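## Task

Every foam block sits above a lot number printed on the shelf edge beneath it. Any foam block whose lot number shows up two or more times anywhere in the storeroom must end up on the desk, entirely supported with nothing overhanging its edge. All remaining foam blocks stay on the shelf they started on. The robot must not tip over or finish leaning, or the task fails.

## Robot and tools

Robot: TidyBot++, a four-caster mobile base (0.54 m long, 0.50 m wide, 0.38 m tall) carrying a single seven-joint arm with a two-finger gripper. The shoulder sits 0.12 m ahead of the base centre, 0.68 m up. Cameras: base_camera (fixed on the base, looking forward) and wrist_camera (looks along the hand). The arm begins folded, hand pointing down, sticking out up to 0.08 m in front of the base. Loose objects may occasionally get nudged by something else.

Frames: all positions in metres. Base frame: origin on the floor beneath the base centre, x ahead, y to the left, z upward. Odometry frame: the base frame as it was when the scene began. hand_pose is reported in the base frame as the midpoint between the finger pads; its z axis runs out along the fingers, and the fingers close along its y axis.

Tool move: one action per call. Keys:
- base: an object of relative offsets from where the base is now, counted along its current axes. translate_m (forward +, -2 to 2 m), strafe_m (left +, -2 to 2 m), rotate_rad (counter-clockwise from above +, -6.3 to 6.3 rad).
- joints: absolute angle targets by name. joint_2_rad within -2.249..2.249, joint_4_rad within -2.579..2.579, joint_6_rad within -2.099..2.099; joint_1_rad, joint_3_rad, joint_5_rad, joint_7_rad unlimited but take the shorter way round, so step under half a turn. gripper_pos 0 (open, about 85 mm gap) to 1 (closed); gap is roughly 85 x (1 - gripper_pos) mm. joint_1_rad positive turns the arm clockwise from above, opposite to heading. With joint_7_rad at 1.57 and hand pointing down, the fingers open left-right.
- target: one flat list of seven numbers, an absolute hand pose in the base frame: x, y, z (m), then quaternion qw, qx, qy, qz. Alongside target, joints may hold only gripper_pos.
- speeds: optional top-speed caps for this action only: translate_m / strafe_m 0.05 to 0.5 m/s, rotate_rad 0.1 to 1.57 rad/s. For a combined translate+strafe move give one of them.
- cameras: list of base_camera, wrist_camera or all; [] for none; default all.
- blocking: true (default) returns once everything is still; false returns in about 0.5 s while motion continues. A later move overrides only the parts it names.
A move with no action just reports state and images. Unknown keys make the call invalid; out-of-range values get it refused, and then the rest of that reply's move/wait/finished_scene calls are skipped.

wait: seconds 0 to 10, plus cameras; returns early once motions settle. stop: brakes all your running motions. zoom_image: camera plus region [x0, y0, x1, y1] in pixels from the top-left, at most 504 x 504; use it to read lot numbers. read_manual: licence texts only. finished_scene: scene (1 or 2); ends the scene irreversibly; scene 1 is practice and may be skipped.

Result lines: base_odometry (x, y, heading in rad, from wheel turns, so slip counts), base_tilt in degrees, joint_positions, hand_pose, hand_target, gripper_pos, motor_effort in percent (peak in brackets), Motor temperatures, and statuses base_status / joint_status / hand_status. Words: done, moving, off_target (rested away from the target, may still push), stopped, contact_stop, time_out, not_followed, torque_fault, limit_stop_at_motor_heat. "joint command not followed" with "cause:" means a self-collision check withheld the arm; "pose unreachable" means a target was withheld. "move" says done or the worst status; "pictures" lists the image order; on_its_own reports uncommanded behaviour; "earlier move" shows a non-blocking move's state. An unrequested stop (contact_stop, time_out, torque fault) cancels the reply's later calls.

Reaching: after a target the hand usually lands within about 3 cm; correct by adding (desired minus read hand_pose) to the last target. To hold still, resend hand_target, not hand_pose. A carried load makes the arm sag; compensate, and never command a loaded joint to its current reading. Low, forward-pointing, close-in targets often miss or strike the base. Unreachable poses wander up to 10 s then time_out. A downward-pointing hand reaches at most about 0.94 m high, only near the base. Gripper at 1 squeezes hard (100-150 N); off_target there means something is held, done means nothing is. Closed fingertips reach about 20 mm past the hand point, so keep clear of the floor.

Avoid: driving or rotating while the arm is caught on anything about 0.6 m or higher (tipping); reaching far out from folded over nearby furniture or sweeping a stretched arm sideways; pushing the arm into desks or shelves (it will not stop by itself); dropping or releasing moving objects; squeezing hard on items still resting on something; fast swings with a load. Torque limits are 104.5 N m (joints 1-4) and 51.3 N m (5-7); a fault freezes the arm for 10 s. Motors heat when holding, stretched out or straining; at 60 °C a MOTOR HOT line appears, at 75 °C the arm sinks for 30-60 s.

Each tool is called after "Call:" by a JSON object that holds its "name" and its "arguments".

## Session

Call:
{"name": "move", "arguments": {"joints": {"joint_6_rad":-2.0}}}

Scene clock: 1.33 s.
Motor temperatures (°C): [38 35 31 37 40 37 42]
move: not_followed
base_odometry: x=+0.000 y=+0.000 heading=+0.000
base_tilt: forward=-0.4 right=+0.6
base_status: not commanded
joint_positions: joint_1_rad=-0.038 joint_2_rad=-0.374 joint_3_rad=+3.113 joint_4_rad=-2.522 joint_5_rad=-0.004 joint_6_rad=-1.021 joint_7_rad=+1.592 gripper_pos=+0.000
joint_status: joint_6_rad not_followed (moved -0.111 of -1.089)
motor_effort: joint_1_rad=+0(1) joint_2_rad=+0(2) joint_3_rad=+1(1) joint_4_rad=+14(19) joint_5_rad=+1(1) joint_6_rad=+0(5) joint_7_rad=+0(1)
hand_pose: x=+0.2195 y=+0.0081 z=+0.5907 quat_wxyz=(+0.004, +0.999, +0.042, -0.014) (m; base frame)
hand_target: x=+0.2134 y=+0.0078 z=+0.5905 quat_wxyz=(+0.004, +0.999, +0.042, -0.023) (m; base frame)
hand_status: not commanded
pictures: base_camera, wrist_camera
joint command not followed: on one or more control steps a check withheld the commanded joint targets, and the robot was not sent them on those steps. On the call's last step the targets were still withheld.
cause: the commanded joint targets, or the way to them, would bring two parts of the arm too close to each other (the joints from joint_2_rad to joint_7_rad lie between them).
Images, in order (width x height): base_camera 644x364, wrist_camera 644x476.

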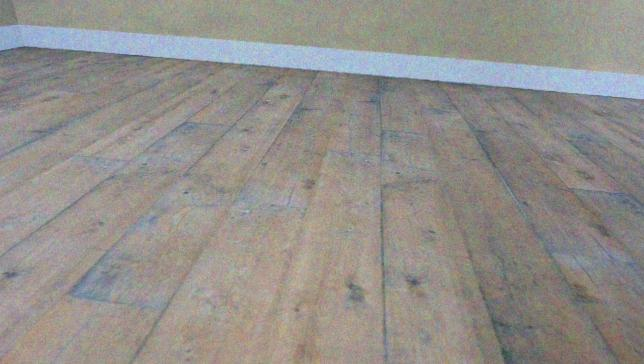

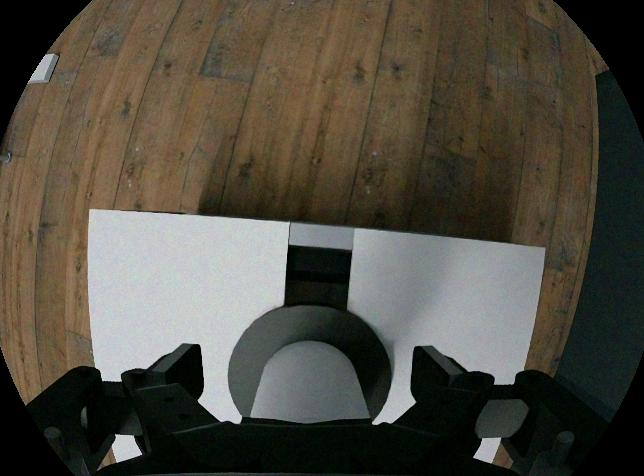

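Call:
{"name": "move", "arguments": {"joints": {"joint_6_rad":0.5,"joint_2_rad":-0.3,"joint_4_rad":-2.4,"joint_3_rad":3.14,"joint_1_rad":0,"joint_5_rad":0}}}

Call:
{"name": "move", "arguments": {"base": {"rotate_rad":1.2}}}

Call:
{"name": "move", "arguments": {"base": {"rotate_rad":1.2}}}

Call:
{"name": "move", "arguments": {"base": {"rotate_rad":1.2}}}

Call:
{"name": "move", "arguments": {"base": {"rotate_rad":1.2}}}

Scene clock: 4.53 s.
Motor temperatures (°C): [38 35 31 37 40 37 42]
move: done
base_odometry: x=+0.000 y=+0.000 heading=+0.000
base_tilt: forward=-0.3 right=+0.6
base_status: not commanded
joint_positions: joint_1_rad=-0.019 joint_2_rad=-0.318 joint_3_rad=+3.124 joint_4_rad=-2.406 joint_5_rad=-0.004 joint_6_rad=+0.443 joint_7_rad=+1.592 gripper_pos=+0.000
joint_status: all done
motor_effort: joint_1_rad=-1(2) joint_2_rad=-7(9) joint_3_rad=+1(1) joint_4_rad=+20(21) joint_5_rad=+1(2) joint_6_rad=+9(9) joint_7_rad=+0(1)
hand_pose: x=+0.5705 y=+0.0183 z=+0.9030 quat_wxyz=(-0.004, +0.732, +0.021, +0.681) (m; base frame)
hand_target: x=+0.5772 y=+0.0022 z=+0.9160 quat_wxyz=(+0.007, +0.717, +0.008, +0.697) (m; base frame)
hand_status: not commanded
pictures: base_camera, wrist_camera
held back during your reply time, on 9 control steps: two parts of the arm were too close to each other, or the arm's last command would have brought them too close.
led back after a hold: the arm was led back toward your command in small steps, so it may still be short of it.
joint command not followed: on one or more control steps a check withheld the commanded joint targets, and the robot was not sent them on those steps.
cause: the commanded joint targets, or the way to them, would bring two parts of the arm too close to each other (the joints from joint_2_rad to joint_7_rad lie between them).
Images, in order (width x height): base_camera 644x364, wrist_camera 644x476.

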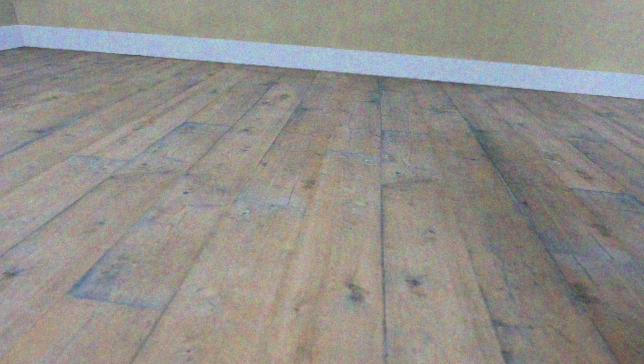

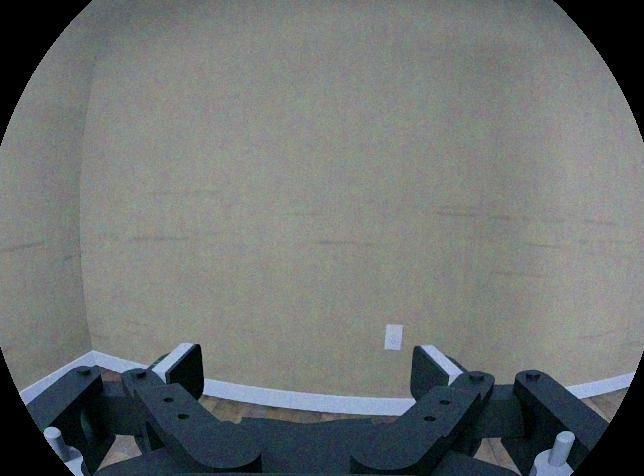

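Scene clock: 6.57 s.
Motor temperatures (°C): [38 35 31 37 40 37 42]
move: done
base_odometry: x=+0.000 y=+0.000 heading=+1.199
base_tilt: forward=-0.3 right=+0.6
base_status: done
joint_positions: joint_1_rad=-0.014 joint_2_rad=-0.317 joint_3_rad=+3.130 joint_4_rad=-2.406 joint_5_rad=-0.004 joint_6_rad=+0.444 joint_7_rad=+1.592 gripper_pos=+0.000
joint_status: not commanded
motor_effort: joint_1_rad=+0(2) joint_2_rad=-8(10) joint_3_rad=+1(2) joint_4_rad=+20(21) joint_5_rad=+1(1) joint_6_rad=+8(9) joint_7_rad=+0(1)
hand_pose: x=+0.5710 y=+0.0126 z=+0.9029 quat_wxyz=(-0.001, +0.733, +0.016, +0.681) (m; base frame)
hand_target: x=+0.5772 y=+0.0022 z=+0.9160 quat_wxyz=(+0.007, +0.717, +0.008, +0.697) (m; base frame)
hand_status: not commanded
pictures: base_camera, wrist_camera
Images, in order (width x height): base_camera 644x364, wrist_camera 644x476.

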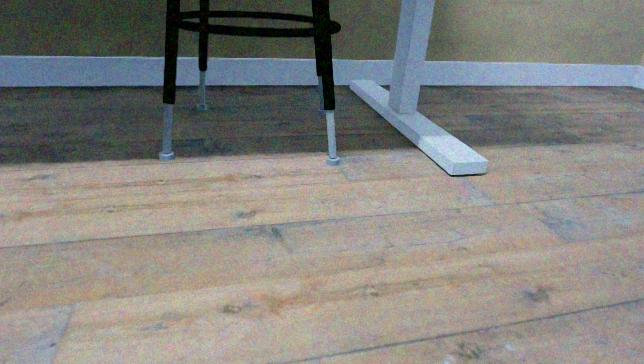

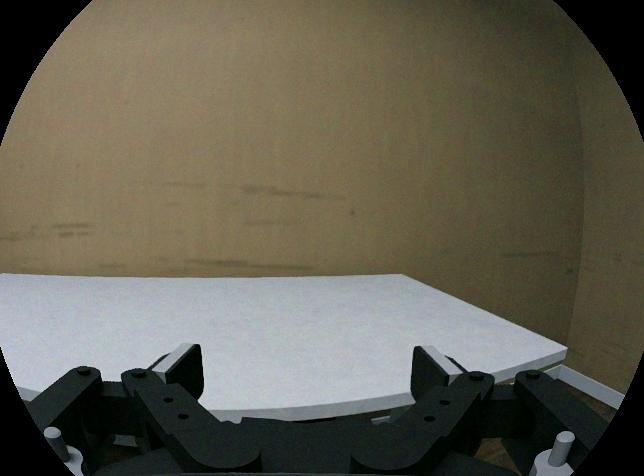

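Scene clock: 8.60 s.
Motor temperatures (°C): [38 35 31 37 40 37 42]
move: done
base_odometry: x=+0.000 y=+0.000 heading=+2.399
base_tilt: forward=-0.3 right=+0.6
base_status: done
joint_positions: joint_1_rad=-0.012 joint_2_rad=-0.317 joint_3_rad=+3.133 joint_4_rad=-2.406 joint_5_rad=-0.004 joint_6_rad=+0.445 joint_7_rad=+1.592 gripper_pos=+0.000
joint_status: not commanded
motor_effort: joint_1_rad=+0(2) joint_2_rad=-8(10) joint_3_rad=+0(2) joint_4_rad=+20(21) joint_5_rad=+1(1) joint_6_rad=+9(10) joint_7_rad=+0(1)
hand_pose: x=+0.5712 y=+0.0104 z=+0.9029 quat_wxyz=(+0.001, +0.733, +0.014, +0.681) (m; base frame)
hand_target: x=+0.5772 y=+0.0022 z=+0.9160 quat_wxyz=(+0.007, +0.717, +0.008, +0.697) (m; base frame)
hand_status: not commanded
pictures: base_camera, wrist_camera
Images, in order (width x height): base_camera 644x364, wrist_camera 644x476.

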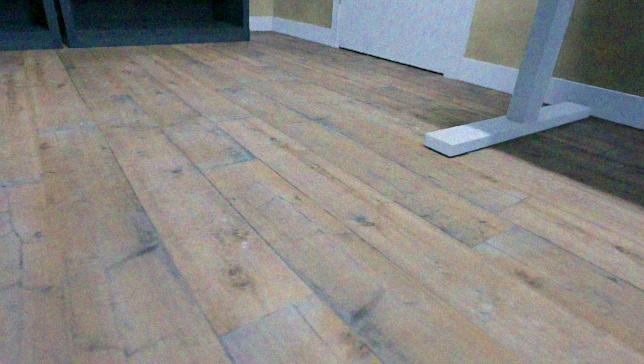

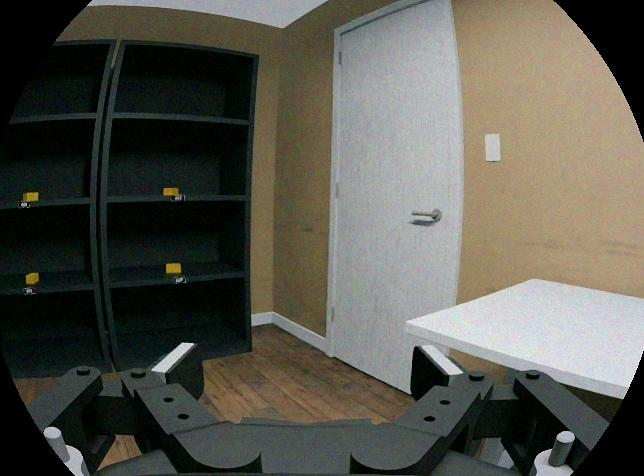

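Scene clock: 10.63 s.
Motor temperatures (°C): [38 35 31 37 40 38 42]
move: done
base_odometry: x=+0.000 y=+0.000 heading=-2.685
base_tilt: forward=-0.3 right=+0.6
base_status: done
joint_positions: joint_1_rad=-0.011 joint_2_rad=-0.317 joint_3_rad=+3.134 joint_4_rad=-2.406 joint_5_rad=-0.004 joint_6_rad=+0.445 joint_7_rad=+1.592 gripper_pos=+0.000
joint_status: not commanded
motor_effort: joint_1_rad=+0(2) joint_2_rad=-8(10) joint_3_rad=+0(2) joint_4_rad=+20(21) joint_5_rad=+1(2) joint_6_rad=+8(9) joint_7_rad=-1(1)
hand_pose: x=+0.5713 y=+0.0092 z=+0.9029 quat_wxyz=(+0.001, +0.733, +0.013, +0.681) (m; base frame)
hand_target: x=+0.5772 y=+0.0022 z=+0.9160 quat_wxyz=(+0.007, +0.717, +0.008, +0.697) (m; base frame)
hand_status: not commanded
pictures: base_camera, wrist_camera
Images, in order (width x height): base_camera 644x364, wrist_camera 644x476.

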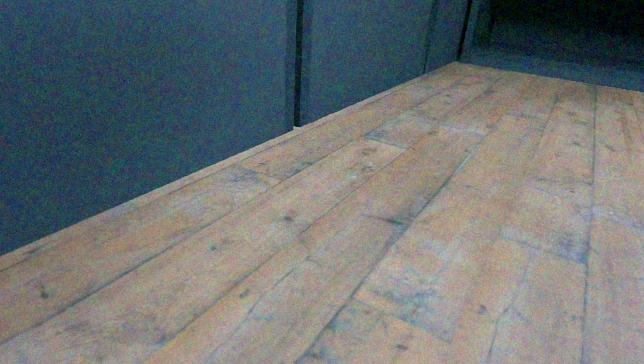

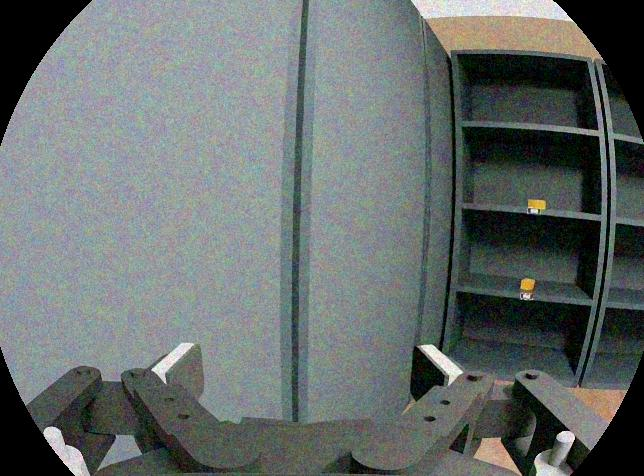

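Scene clock: 12.67 s.
Motor temperatures (°C): [38 35 31 37 40 38 42]
move: done
base_odometry: x=+0.000 y=+0.000 heading=-1.486
base_tilt: forward=-0.4 right=+0.6
base_status: done
joint_positions: joint_1_rad=-0.010 joint_2_rad=-0.317 joint_3_rad=+3.135 joint_4_rad=-2.406 joint_5_rad=-0.004 joint_6_rad=+0.445 joint_7_rad=+1.592 gripper_pos=+0.000
joint_status: not commanded
motor_effort: joint_1_rad=+0(2) joint_2_rad=-8(9) joint_3_rad=+1(2) joint_4_rad=+21(21) joint_5_rad=+1(1) joint_6_rad=+8(9) joint_7_rad=+0(1)
hand_pose: x=+0.5713 y=+0.0085 z=+0.9029 quat_wxyz=(+0.002, +0.733, +0.012, +0.681) (m; base frame)
hand_target: x=+0.5772 y=+0.0022 z=+0.9160 quat_wxyz=(+0.007, +0.717, +0.008, +0.697) (m; base frame)
hand_status: not commanded
pictures: base_camera, wrist_camera
Images, in order (width x height): base_camera 644x364, wrist_camera 644x476.

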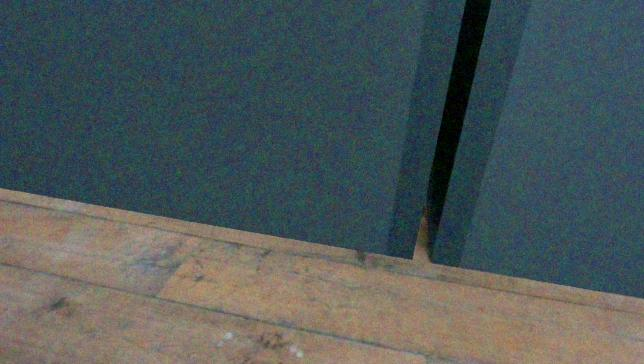

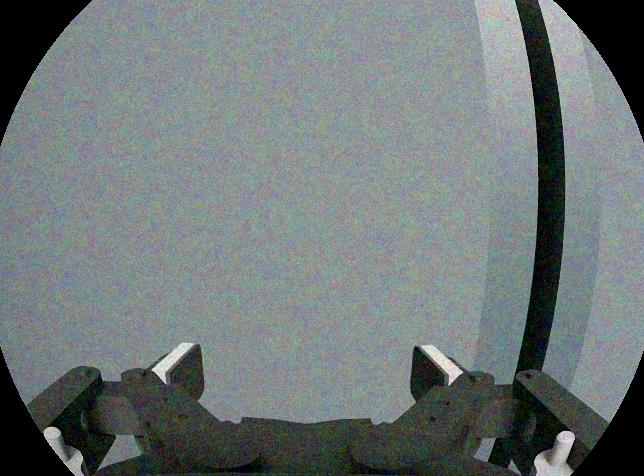

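Call:
{"name": "move", "arguments": {"base": {"rotate_rad":-1.655}}}

Call:
{"name": "zoom_image", "arguments": {"camera": "wrist_camera", "region": [150, 120, 450, 350]}}

Scene clock: 15.37 s.
Motor temperatures (°C): [38 35 31 37 40 38 42]
move: done
base_odometry: x=+0.000 y=+0.000 heading=-3.140
base_tilt: forward=-0.3 right=+0.6
base_status: done
joint_positions: joint_1_rad=-0.007 joint_2_rad=-0.316 joint_3_rad=+3.138 joint_4_rad=-2.406 joint_5_rad=-0.004 joint_6_rad=+0.446 joint_7_rad=+1.592 gripper_pos=+0.000
joint_status: not commanded
motor_effort: joint_1_rad=+0(2) joint_2_rad=-9(10) joint_3_rad=+1(2) joint_4_rad=+20(21) joint_5_rad=+1(1) joint_6_rad=+9(9) joint_7_rad=+0(1)
hand_pose: x=+0.5715 y=+0.0060 z=+0.9029 quat_wxyz=(+0.003, +0.733, +0.010, +0.681) (m; base frame)
hand_target: x=+0.5772 y=+0.0022 z=+0.9160 quat_wxyz=(+0.007, +0.717, +0.008, +0.697) (m; base frame)
hand_status: not commanded
pictures: base_camera, wrist_camera
Images, in order (width x height): base_camera 644x364, wrist_camera 644x476.

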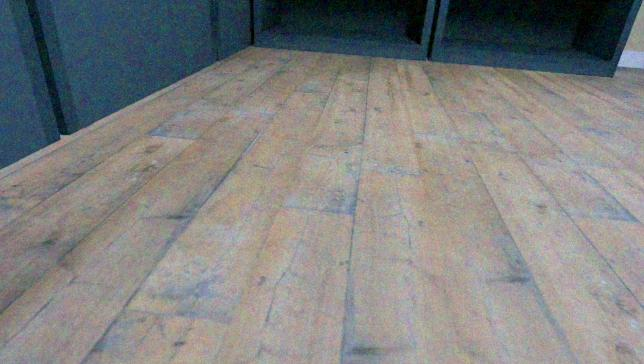

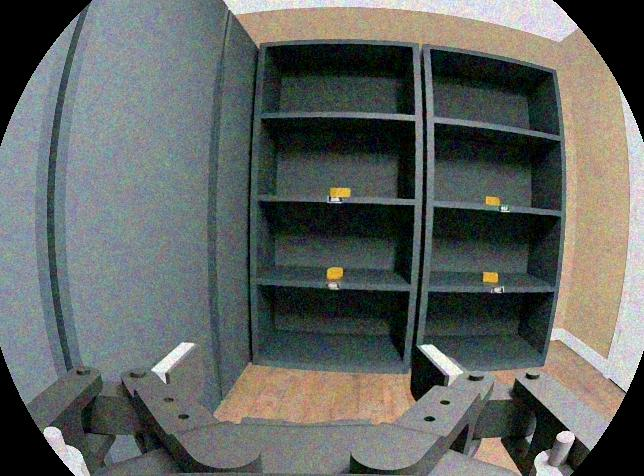

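Scaled by 1.680.

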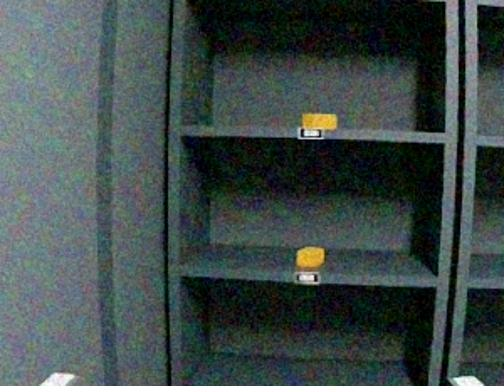

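Call:
{"name": "move", "arguments": {"base": {"translate_m":0.7}}}

Call:
{"name": "zoom_image", "arguments": {"camera": "wrist_camera", "region": [300, 160, 380, 220]}}

Call:
{"name": "zoom_image", "arguments": {"camera": "wrist_camera", "region": [300, 280, 380, 340]}}

Scene clock: 18.43 s.
Motor temperatures (°C): [38 35 31 37 40 38 42]
move: done
base_odometry: x=-0.700 y=-0.001 heading=-3.141
base_tilt: forward=-0.3 right=+0.6
base_status: done
joint_positions: joint_1_rad=-0.007 joint_2_rad=-0.310 joint_3_rad=+3.138 joint_4_rad=-2.406 joint_5_rad=-0.004 joint_6_rad=+0.448 joint_7_rad=+1.592 gripper_pos=+0.000
joint_status: not commanded
motor_effort: joint_1_rad=+0(1) joint_2_rad=-8(10) joint_3_rad=+1(1) joint_4_rad=+20(22) joint_5_rad=+1(1) joint_6_rad=+9(10) joint_7_rad=+0(1)
hand_pose: x=+0.5729 y=+0.0061 z=+0.9009 quat_wxyz=(+0.003, +0.734, +0.010, +0.679) (m; base frame)
hand_target: x=+0.5772 y=+0.0022 z=+0.9160 quat_wxyz=(+0.007, +0.717, +0.008, +0.697) (m; base frame)
hand_status: not commanded
pictures: base_camera, wrist_camera
Images, in order (width x height): base_camera 644x364, wrist_camera 644x476.

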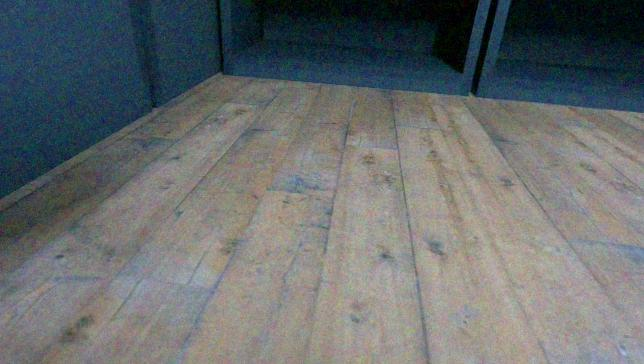

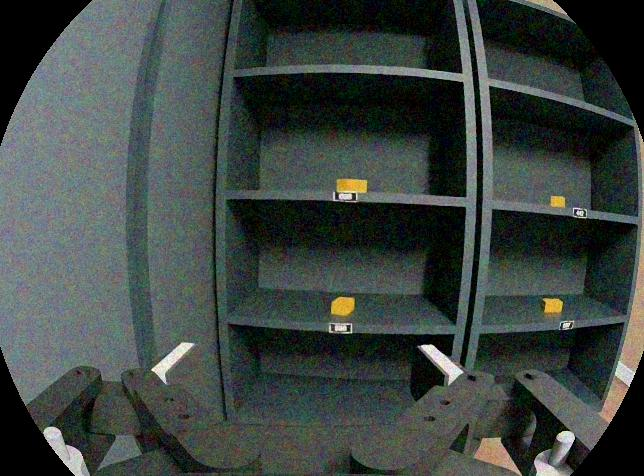

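Scaled by 6.300.

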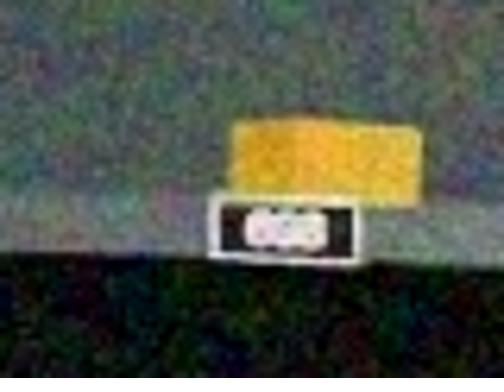

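Scaled by 6.300.

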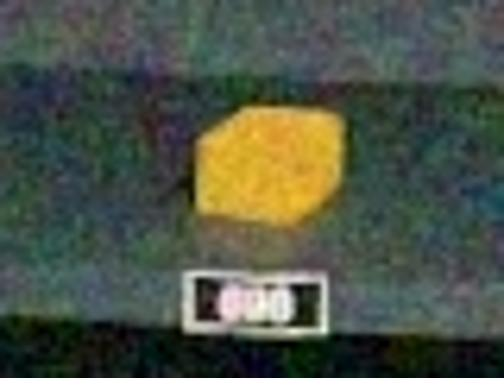

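Call:
{"name": "move", "arguments": {"base": {"translate_m":0.5}}}

Call:
{"name": "move", "arguments": {"base": {"strafe_m":-0.75}}}

Scene clock: 20.97 s.
Motor temperatures (°C): [38 35 31 37 40 38 42]
move: done
base_odometry: x=-1.200 y=-0.001 heading=+3.141
base_tilt: forward=-0.3 right=+0.6
base_status: done
joint_positions: joint_1_rad=-0.007 joint_2_rad=-0.304 joint_3_rad=+3.138 joint_4_rad=-2.406 joint_5_rad=-0.004 joint_6_rad=+0.449 joint_7_rad=+1.592 gripper_pos=+0.000
joint_status: not commanded
motor_effort: joint_1_rad=+0(1) joint_2_rad=-9(12) joint_3_rad=+0(1) joint_4_rad=+21(21) joint_5_rad=+1(1) joint_6_rad=+9(9) joint_7_rad=+0(1)
hand_pose: x=+0.5743 y=+0.0061 z=+0.8984 quat_wxyz=(+0.003, +0.736, +0.010, +0.677) (m; base frame)
hand_target: x=+0.5772 y=+0.0022 z=+0.9160 quat_wxyz=(+0.007, +0.717, +0.008, +0.697) (m; base frame)
hand_status: not commanded
pictures: base_camera, wrist_camera
Images, in order (width x height): base_camera 644x364, wrist_camera 644x476.

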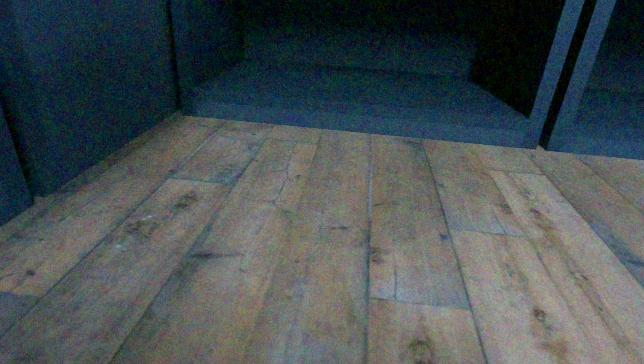

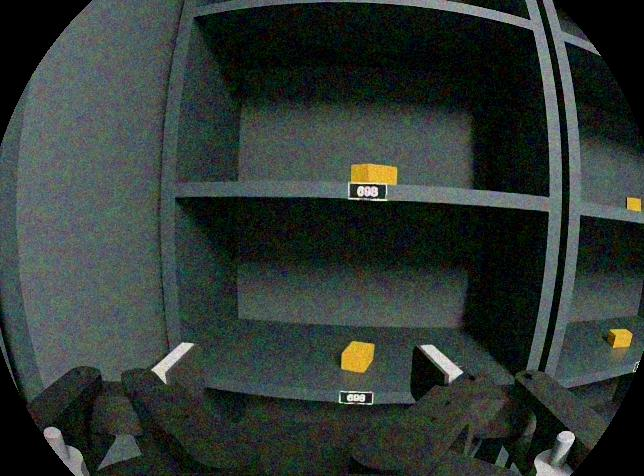

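Scene clock: 23.87 s.
Motor temperatures (°C): [38 35 31 37 40 38 42]
move: done
base_odometry: x=-1.200 y=+0.749 heading=-3.141
base_tilt: forward=-0.3 right=+0.6
base_status: done
joint_positions: joint_1_rad=-0.007 joint_2_rad=-0.304 joint_3_rad=+3.138 joint_4_rad=-2.406 joint_5_rad=-0.004 joint_6_rad=+0.449 joint_7_rad=+1.592 gripper_pos=+0.000
joint_status: not commanded
motor_effort: joint_1_rad=-1(1) joint_2_rad=-8(10) joint_3_rad=+1(2) joint_4_rad=+20(21) joint_5_rad=+1(1) joint_6_rad=+9(10) joint_7_rad=+0(1)
hand_pose: x=+0.5744 y=+0.0060 z=+0.8985 quat_wxyz=(+0.003, +0.735, +0.010, +0.677) (m; base frame)
hand_target: x=+0.5772 y=+0.0022 z=+0.9160 quat_wxyz=(+0.007, +0.717, +0.008, +0.697) (m; base frame)
hand_status: not commanded
pictures: base_camera, wrist_camera
Images, in order (width x height): base_camera 644x364, wrist_camera 644x476.

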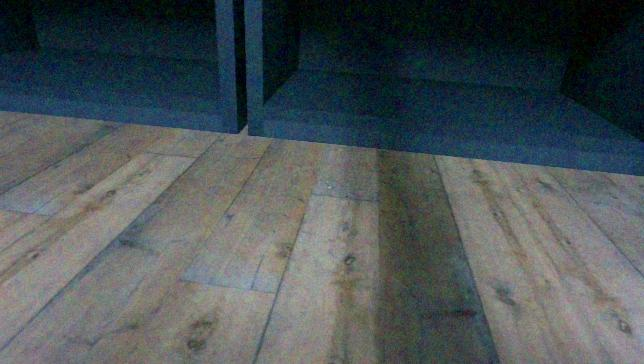

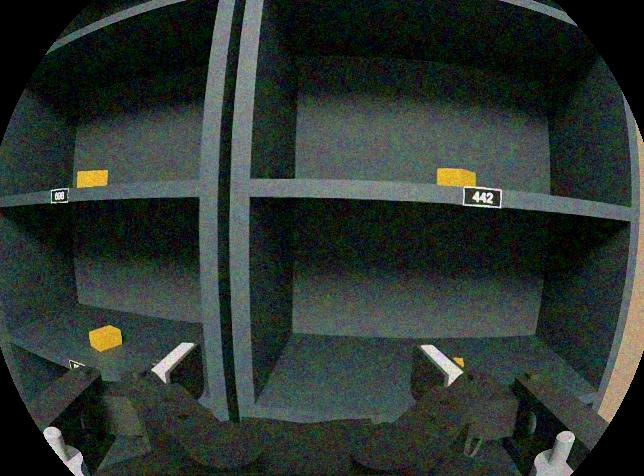

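Call:
{"name": "move", "arguments": {"base": {"strafe_m":0.37}, "joints": {"joint_6_rad":0.25}}}

Call:
{"name": "zoom_image", "arguments": {"camera": "wrist_camera", "region": [80, 50, 320, 350]}}

Call:
{"name": "zoom_image", "arguments": {"camera": "wrist_camera", "region": [320, 50, 620, 350]}}

Scene clock: 26.50 s.
Motor temperatures (°C): [38 35 31 37 40 38 42]
move: done
base_odometry: x=-1.200 y=+0.379 heading=-3.140
base_tilt: forward=-0.3 right=+0.6
base_status: done
joint_positions: joint_1_rad=-0.007 joint_2_rad=-0.303 joint_3_rad=+3.138 joint_4_rad=-2.401 joint_5_rad=-0.004 joint_6_rad=+0.259 joint_7_rad=+1.592 gripper_pos=+0.000
joint_status: all done
motor_effort: joint_1_rad=-1(1) joint_2_rad=-8(11) joint_3_rad=+1(3) joint_4_rad=+20(23) joint_5_rad=+0(1) joint_6_rad=+8(11) joint_7_rad=-1(1)
hand_pose: x=+0.5653 y=+0.0060 z=+0.8428 quat_wxyz=(+0.003, +0.795, +0.011, +0.606) (m; base frame)
hand_target: x=+0.5652 y=+0.0021 z=+0.8393 quat_wxyz=(+0.006, +0.799, +0.009, +0.602) (m; base frame)
hand_status: not commanded
pictures: base_camera, wrist_camera
Images, in order (width x height): base_camera 644x364, wrist_camera 644x476.

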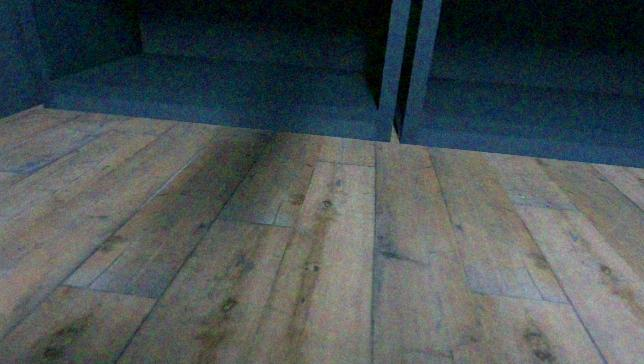

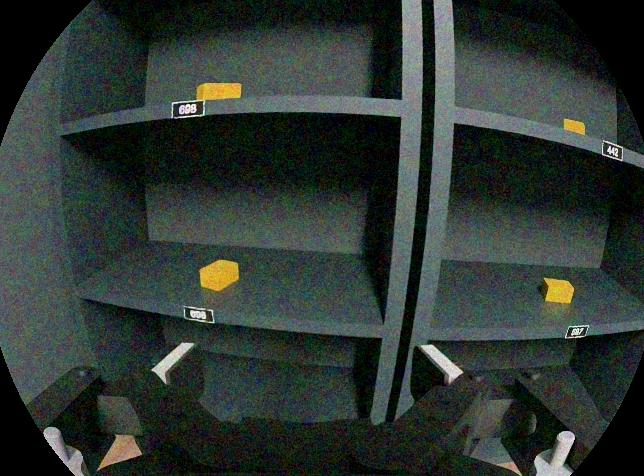

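Scaled by 1.680.

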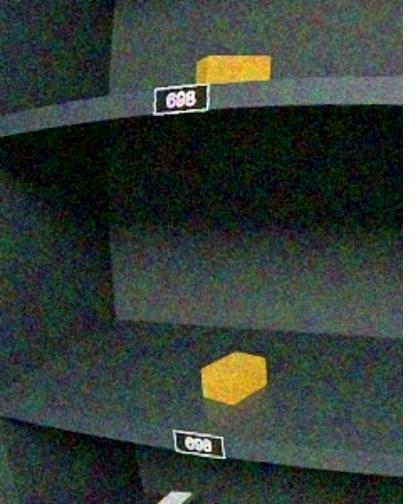

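Scaled by 1.680.

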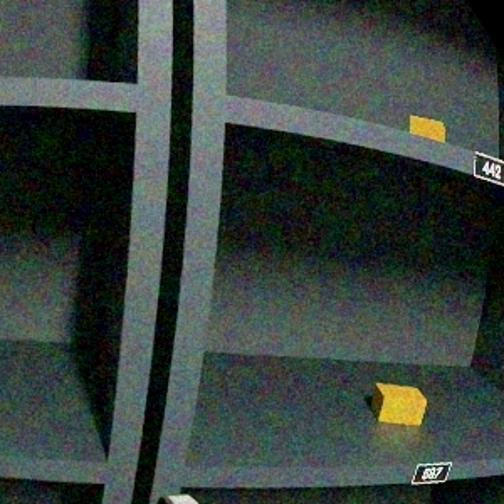

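Call:
{"name": "zoom_image", "arguments": {"camera": "wrist_camera", "region": [160, 90, 230, 130]}}

Call:
{"name": "zoom_image", "arguments": {"camera": "wrist_camera", "region": [170, 295, 230, 330]}}

Call:
{"name": "zoom_image", "arguments": {"camera": "wrist_camera", "region": [550, 310, 610, 350]}}

Scaled by 7.200.

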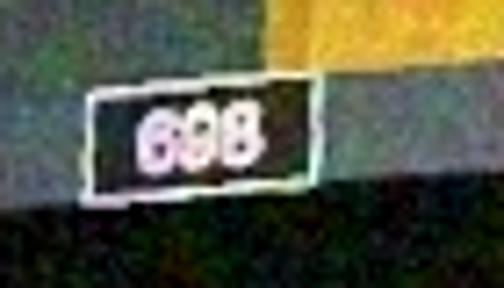

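Scaled by 8.400.

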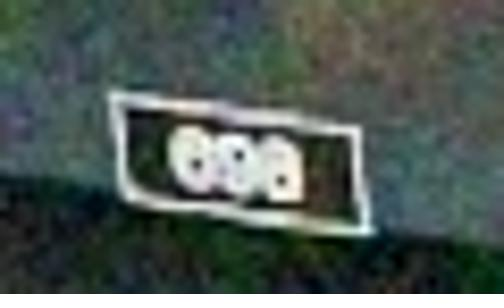

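Scaled by 8.400.

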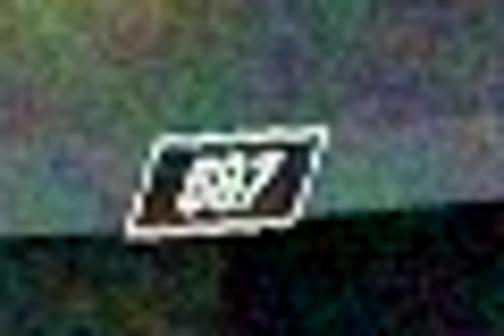

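Call:
{"name": "move", "arguments": {"base": {"translate_m":-1.9}}}

Call:
{"name": "move", "arguments": {"base": {"rotate_rad":2.3}, "joints": {"joint_6_rad":0.45}}}

Scene clock: 32.07 s.
Motor temperatures (°C): [38 35 31 37 40 38 42]
move: done
base_odometry: x=+0.700 y=+0.382 heading=-3.140
base_tilt: forward=-0.3 right=+0.6
base_status: done
joint_positions: joint_1_rad=-0.007 joint_2_rad=-0.303 joint_3_rad=+3.138 joint_4_rad=-2.401 joint_5_rad=-0.004 joint_6_rad=+0.259 joint_7_rad=+1.592 gripper_pos=+0.000
joint_status: not commanded
motor_effort: joint_1_rad=-1(1) joint_2_rad=-8(12) joint_3_rad=+0(1) joint_4_rad=+20(21) joint_5_rad=+1(1) joint_6_rad=+9(9) joint_7_rad=+0(1)
hand_pose: x=+0.5653 y=+0.0060 z=+0.8428 quat_wxyz=(+0.003, +0.795, +0.011, +0.606) (m; base frame)
hand_target: x=+0.5652 y=+0.0021 z=+0.8393 quat_wxyz=(+0.006, +0.799, +0.009, +0.602) (m; base frame)
hand_status: not commanded
pictures: base_camera, wrist_camera
Images, in order (width x height): base_camera 644x364, wrist_camera 644x476.

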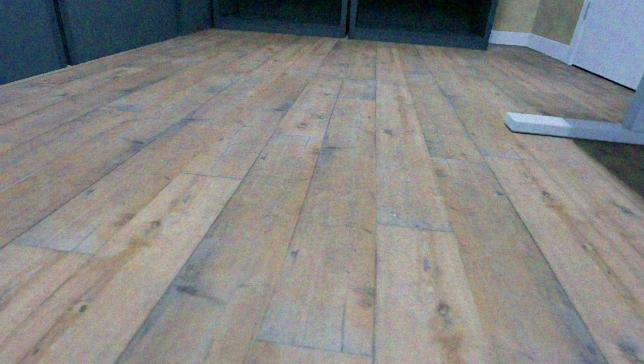

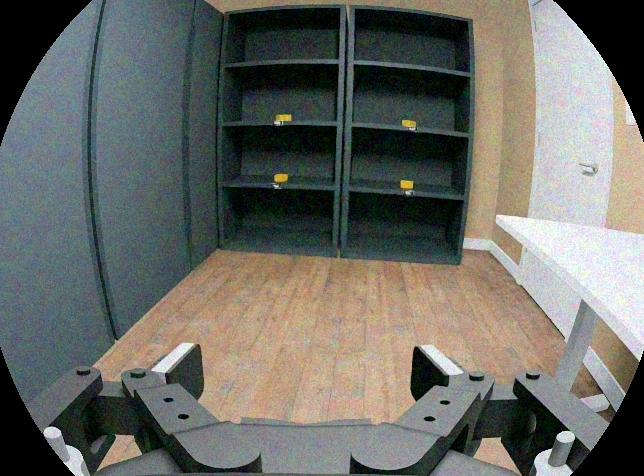

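Scene clock: 34.87 s.
Motor temperatures (°C): [38 35 31 37 40 38 42]
move: done
base_odometry: x=+0.700 y=+0.382 heading=-0.841
base_tilt: forward=-0.4 right=+0.6
base_status: done
joint_positions: joint_1_rad=-0.007 joint_2_rad=-0.304 joint_3_rad=+3.138 joint_4_rad=-2.394 joint_5_rad=-0.004 joint_6_rad=+0.430 joint_7_rad=+1.592 gripper_pos=+0.000
joint_status: all done
motor_effort: joint_1_rad=-1(2) joint_2_rad=-9(11) joint_3_rad=+0(2) joint_4_rad=+20(23) joint_5_rad=+1(1) joint_6_rad=+9(10) joint_7_rad=+0(1)
hand_pose: x=+0.5760 y=+0.0058 z=+0.8992 quat_wxyz=(+0.003, +0.738, +0.010, +0.675) (m; base frame)
hand_target: x=+0.5763 y=+0.0021 z=+0.9005 quat_wxyz=(+0.007, +0.734, +0.008, +0.679) (m; base frame)
hand_status: not commanded
pictures: base_camera, wrist_camera
Images, in order (width x height): base_camera 644x364, wrist_camera 644x476.

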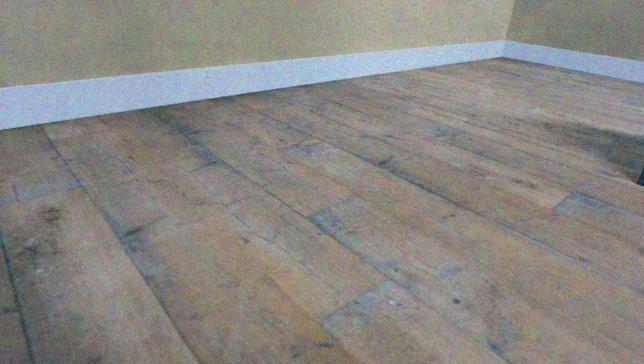

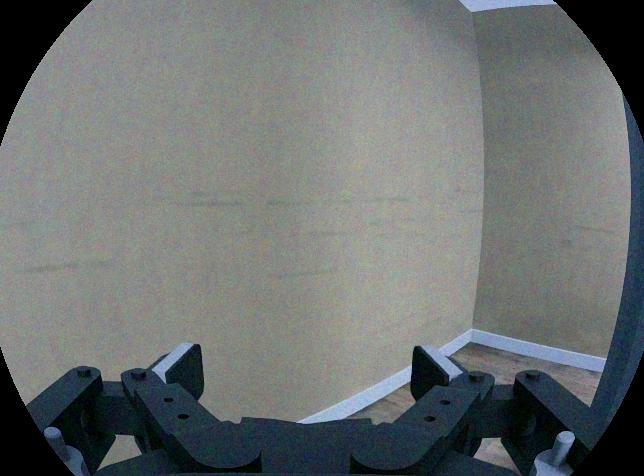

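Call:
{"name": "move", "arguments": {"base": {"translate_m":0.65,"strafe_m":0.17,"rotate_rad":-0.73}}}

Scene clock: 37.87 s.
Motor temperatures (°C): [38 35 31 37 40 38 42]
move: done
base_odometry: x=+1.260 y=+0.010 heading=-1.572
base_tilt: forward=-0.3 right=+0.6
base_status: done
joint_positions: joint_1_rad=-0.007 joint_2_rad=-0.304 joint_3_rad=+3.138 joint_4_rad=-2.394 joint_5_rad=-0.004 joint_6_rad=+0.430 joint_7_rad=+1.592 gripper_pos=+0.000
joint_status: not commanded
motor_effort: joint_1_rad=-1(2) joint_2_rad=-9(12) joint_3_rad=+0(2) joint_4_rad=+20(22) joint_5_rad=+1(1) joint_6_rad=+9(10) joint_7_rad=+0(1)
hand_pose: x=+0.5760 y=+0.0056 z=+0.8993 quat_wxyz=(+0.003, +0.738, +0.010, +0.675) (m; base frame)
hand_target: x=+0.5763 y=+0.0021 z=+0.9005 quat_wxyz=(+0.007, +0.734, +0.008, +0.679) (m; base frame)
hand_status: not commanded
pictures: base_camera, wrist_camera
Images, in order (width x height): base_camera 644x364, wrist_camera 644x476.

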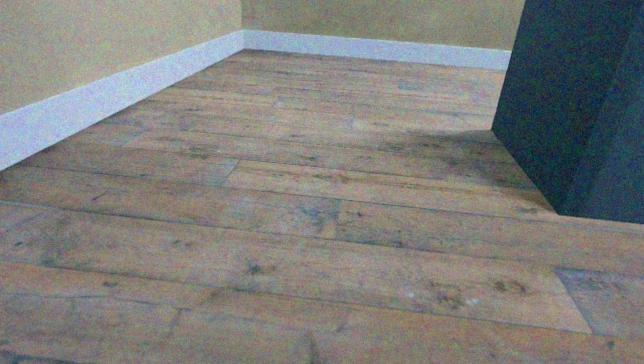

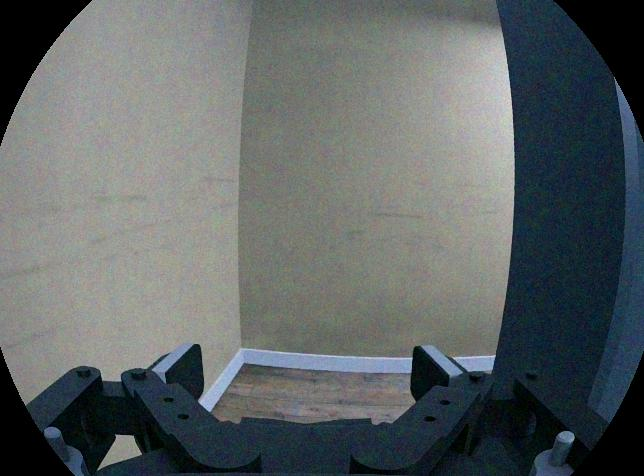

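Call:
{"name": "move", "arguments": {"base": {"translate_m":1.0,"strafe_m":0.1}}}

Scene clock: 41.73 s.
Motor temperatures (°C): [38 35 31 37 40 38 42]
move: done
base_odometry: x=+1.360 y=-0.990 heading=-1.571
base_tilt: forward=-0.3 right=+0.6
base_status: done
joint_positions: joint_1_rad=-0.007 joint_2_rad=-0.304 joint_3_rad=+3.138 joint_4_rad=-2.394 joint_5_rad=-0.004 joint_6_rad=+0.430 joint_7_rad=+1.592 gripper_pos=+0.000
joint_status: not commanded
motor_effort: joint_1_rad=-1(1) joint_2_rad=-9(11) joint_3_rad=+0(1) joint_4_rad=+20(21) joint_5_rad=+1(1) joint_6_rad=+9(9) joint_7_rad=+0(1)
hand_pose: x=+0.5760 y=+0.0056 z=+0.8993 quat_wxyz=(+0.003, +0.738, +0.010, +0.675) (m; base frame)
hand_target: x=+0.5763 y=+0.0021 z=+0.9005 quat_wxyz=(+0.007, +0.734, +0.008, +0.679) (m; base frame)
hand_status: not commanded
pictures: base_camera, wrist_camera
Images, in order (width x height): base_camera 644x364, wrist_camera 644x476.

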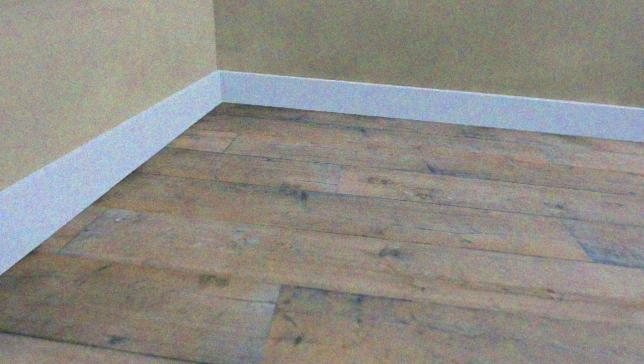

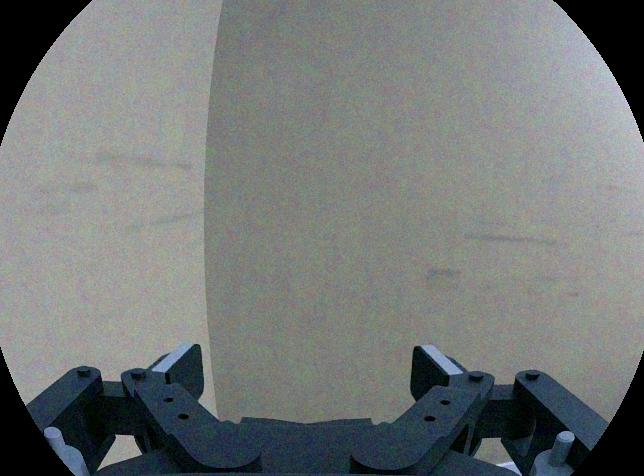

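Call:
{"name": "move", "arguments": {"base": {"rotate_rad":-0.8}}}

Call:
{"name": "move", "arguments": {"base": {"translate_m":0.43,"strafe_m":0.43}}}

Call:
{"name": "move", "arguments": {"base": {"rotate_rad":-0.77}}}

Scene clock: 43.70 s.
Motor temperatures (°C): [38 35 31 37 40 38 42]
move: done
base_odometry: x=+1.360 y=-0.990 heading=-2.370
base_tilt: forward=-0.3 right=+0.6
base_status: done
joint_positions: joint_1_rad=-0.006 joint_2_rad=-0.304 joint_3_rad=+3.139 joint_4_rad=-2.394 joint_5_rad=-0.004 joint_6_rad=+0.430 joint_7_rad=+1.592 gripper_pos=+0.000
joint_status: not commanded
motor_effort: joint_1_rad=-1(2) joint_2_rad=-9(9) joint_3_rad=+1(3) joint_4_rad=+21(21) joint_5_rad=+1(1) joint_6_rad=+8(9) joint_7_rad=+0(1)
hand_pose: x=+0.5760 y=+0.0046 z=+0.8993 quat_wxyz=(+0.004, +0.738, +0.009, +0.675) (m; base frame)
hand_target: x=+0.5763 y=+0.0021 z=+0.9005 quat_wxyz=(+0.007, +0.734, +0.008, +0.679) (m; base frame)
hand_status: not commanded
pictures: base_camera, wrist_camera
Images, in order (width x height): base_camera 644x364, wrist_camera 644x476.

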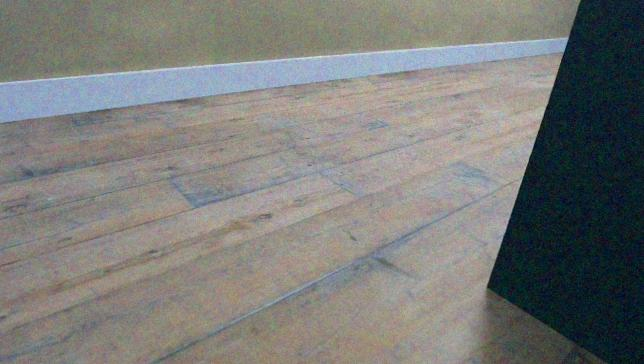

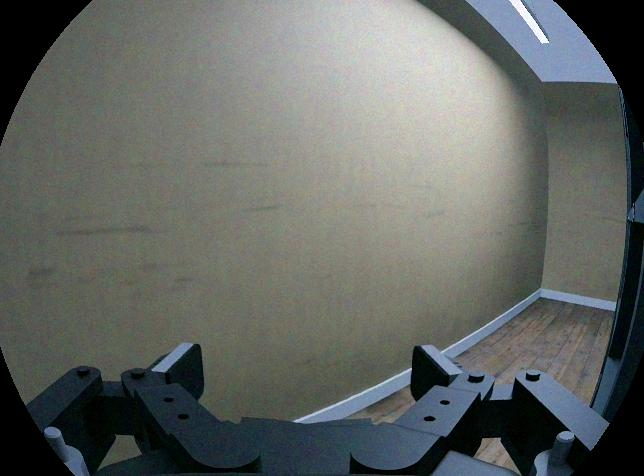

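Scene clock: 46.33 s.
Motor temperatures (°C): [38 35 31 37 40 38 42]
move: done
base_odometry: x=+1.351 y=-1.598 heading=-2.370
base_tilt: forward=-0.3 right=+0.6
base_status: done
joint_positions: joint_1_rad=-0.006 joint_2_rad=-0.304 joint_3_rad=+3.139 joint_4_rad=-2.394 joint_5_rad=-0.004 joint_6_rad=+0.430 joint_7_rad=+1.592 gripper_pos=+0.000
joint_status: not commanded
motor_effort: joint_1_rad=+0(1) joint_2_rad=-8(10) joint_3_rad=+0(2) joint_4_rad=+20(21) joint_5_rad=+1(1) joint_6_rad=+8(10) joint_7_rad=+0(1)
hand_pose: x=+0.5760 y=+0.0046 z=+0.8994 quat_wxyz=(+0.004, +0.738, +0.009, +0.675) (m; base frame)
hand_target: x=+0.5763 y=+0.0021 z=+0.9005 quat_wxyz=(+0.007, +0.734, +0.008, +0.679) (m; base frame)
hand_status: not commanded
pictures: base_camera, wrist_camera
Images, in order (width x height): base_camera 644x364, wrist_camera 644x476.

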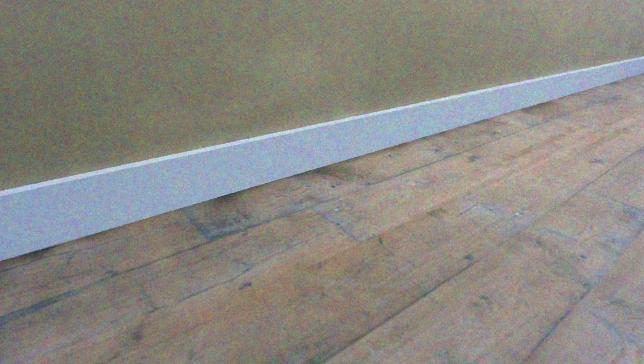

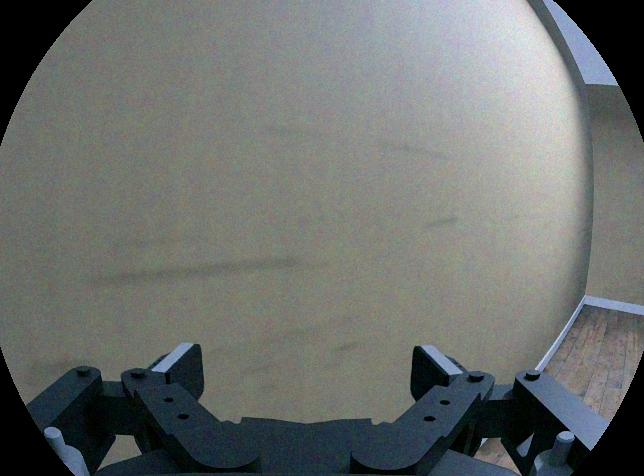

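Scene clock: 48.03 s.
Motor temperatures (°C): [38 35 31 37 40 38 42]
move: done
base_odometry: x=+1.351 y=-1.598 heading=-3.139
base_tilt: forward=-0.3 right=+0.6
base_status: done
joint_positions: joint_1_rad=-0.006 joint_2_rad=-0.304 joint_3_rad=+3.140 joint_4_rad=-2.394 joint_5_rad=-0.004 joint_6_rad=+0.430 joint_7_rad=+1.592 gripper_pos=+0.000
joint_status: not commanded
motor_effort: joint_1_rad=+0(2) joint_2_rad=-8(10) joint_3_rad=+1(3) joint_4_rad=+20(21) joint_5_rad=+1(1) joint_6_rad=+9(10) joint_7_rad=-1(1)
hand_pose: x=+0.5760 y=+0.0042 z=+0.8994 quat_wxyz=(+0.004, +0.738, +0.009, +0.675) (m; base frame)
hand_target: x=+0.5763 y=+0.0021 z=+0.9005 quat_wxyz=(+0.007, +0.734, +0.008, +0.679) (m; base frame)
hand_status: not commanded
pictures: base_camera, wrist_camera
Images, in order (width x height): base_camera 644x364, wrist_camera 644x476.

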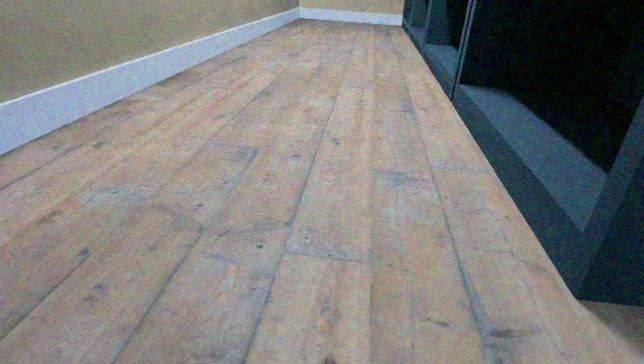

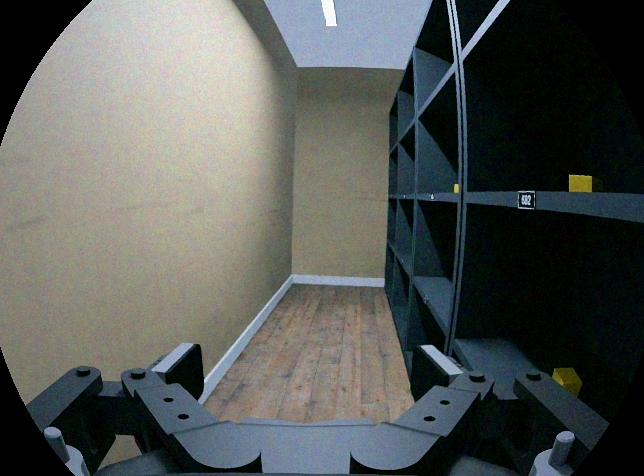

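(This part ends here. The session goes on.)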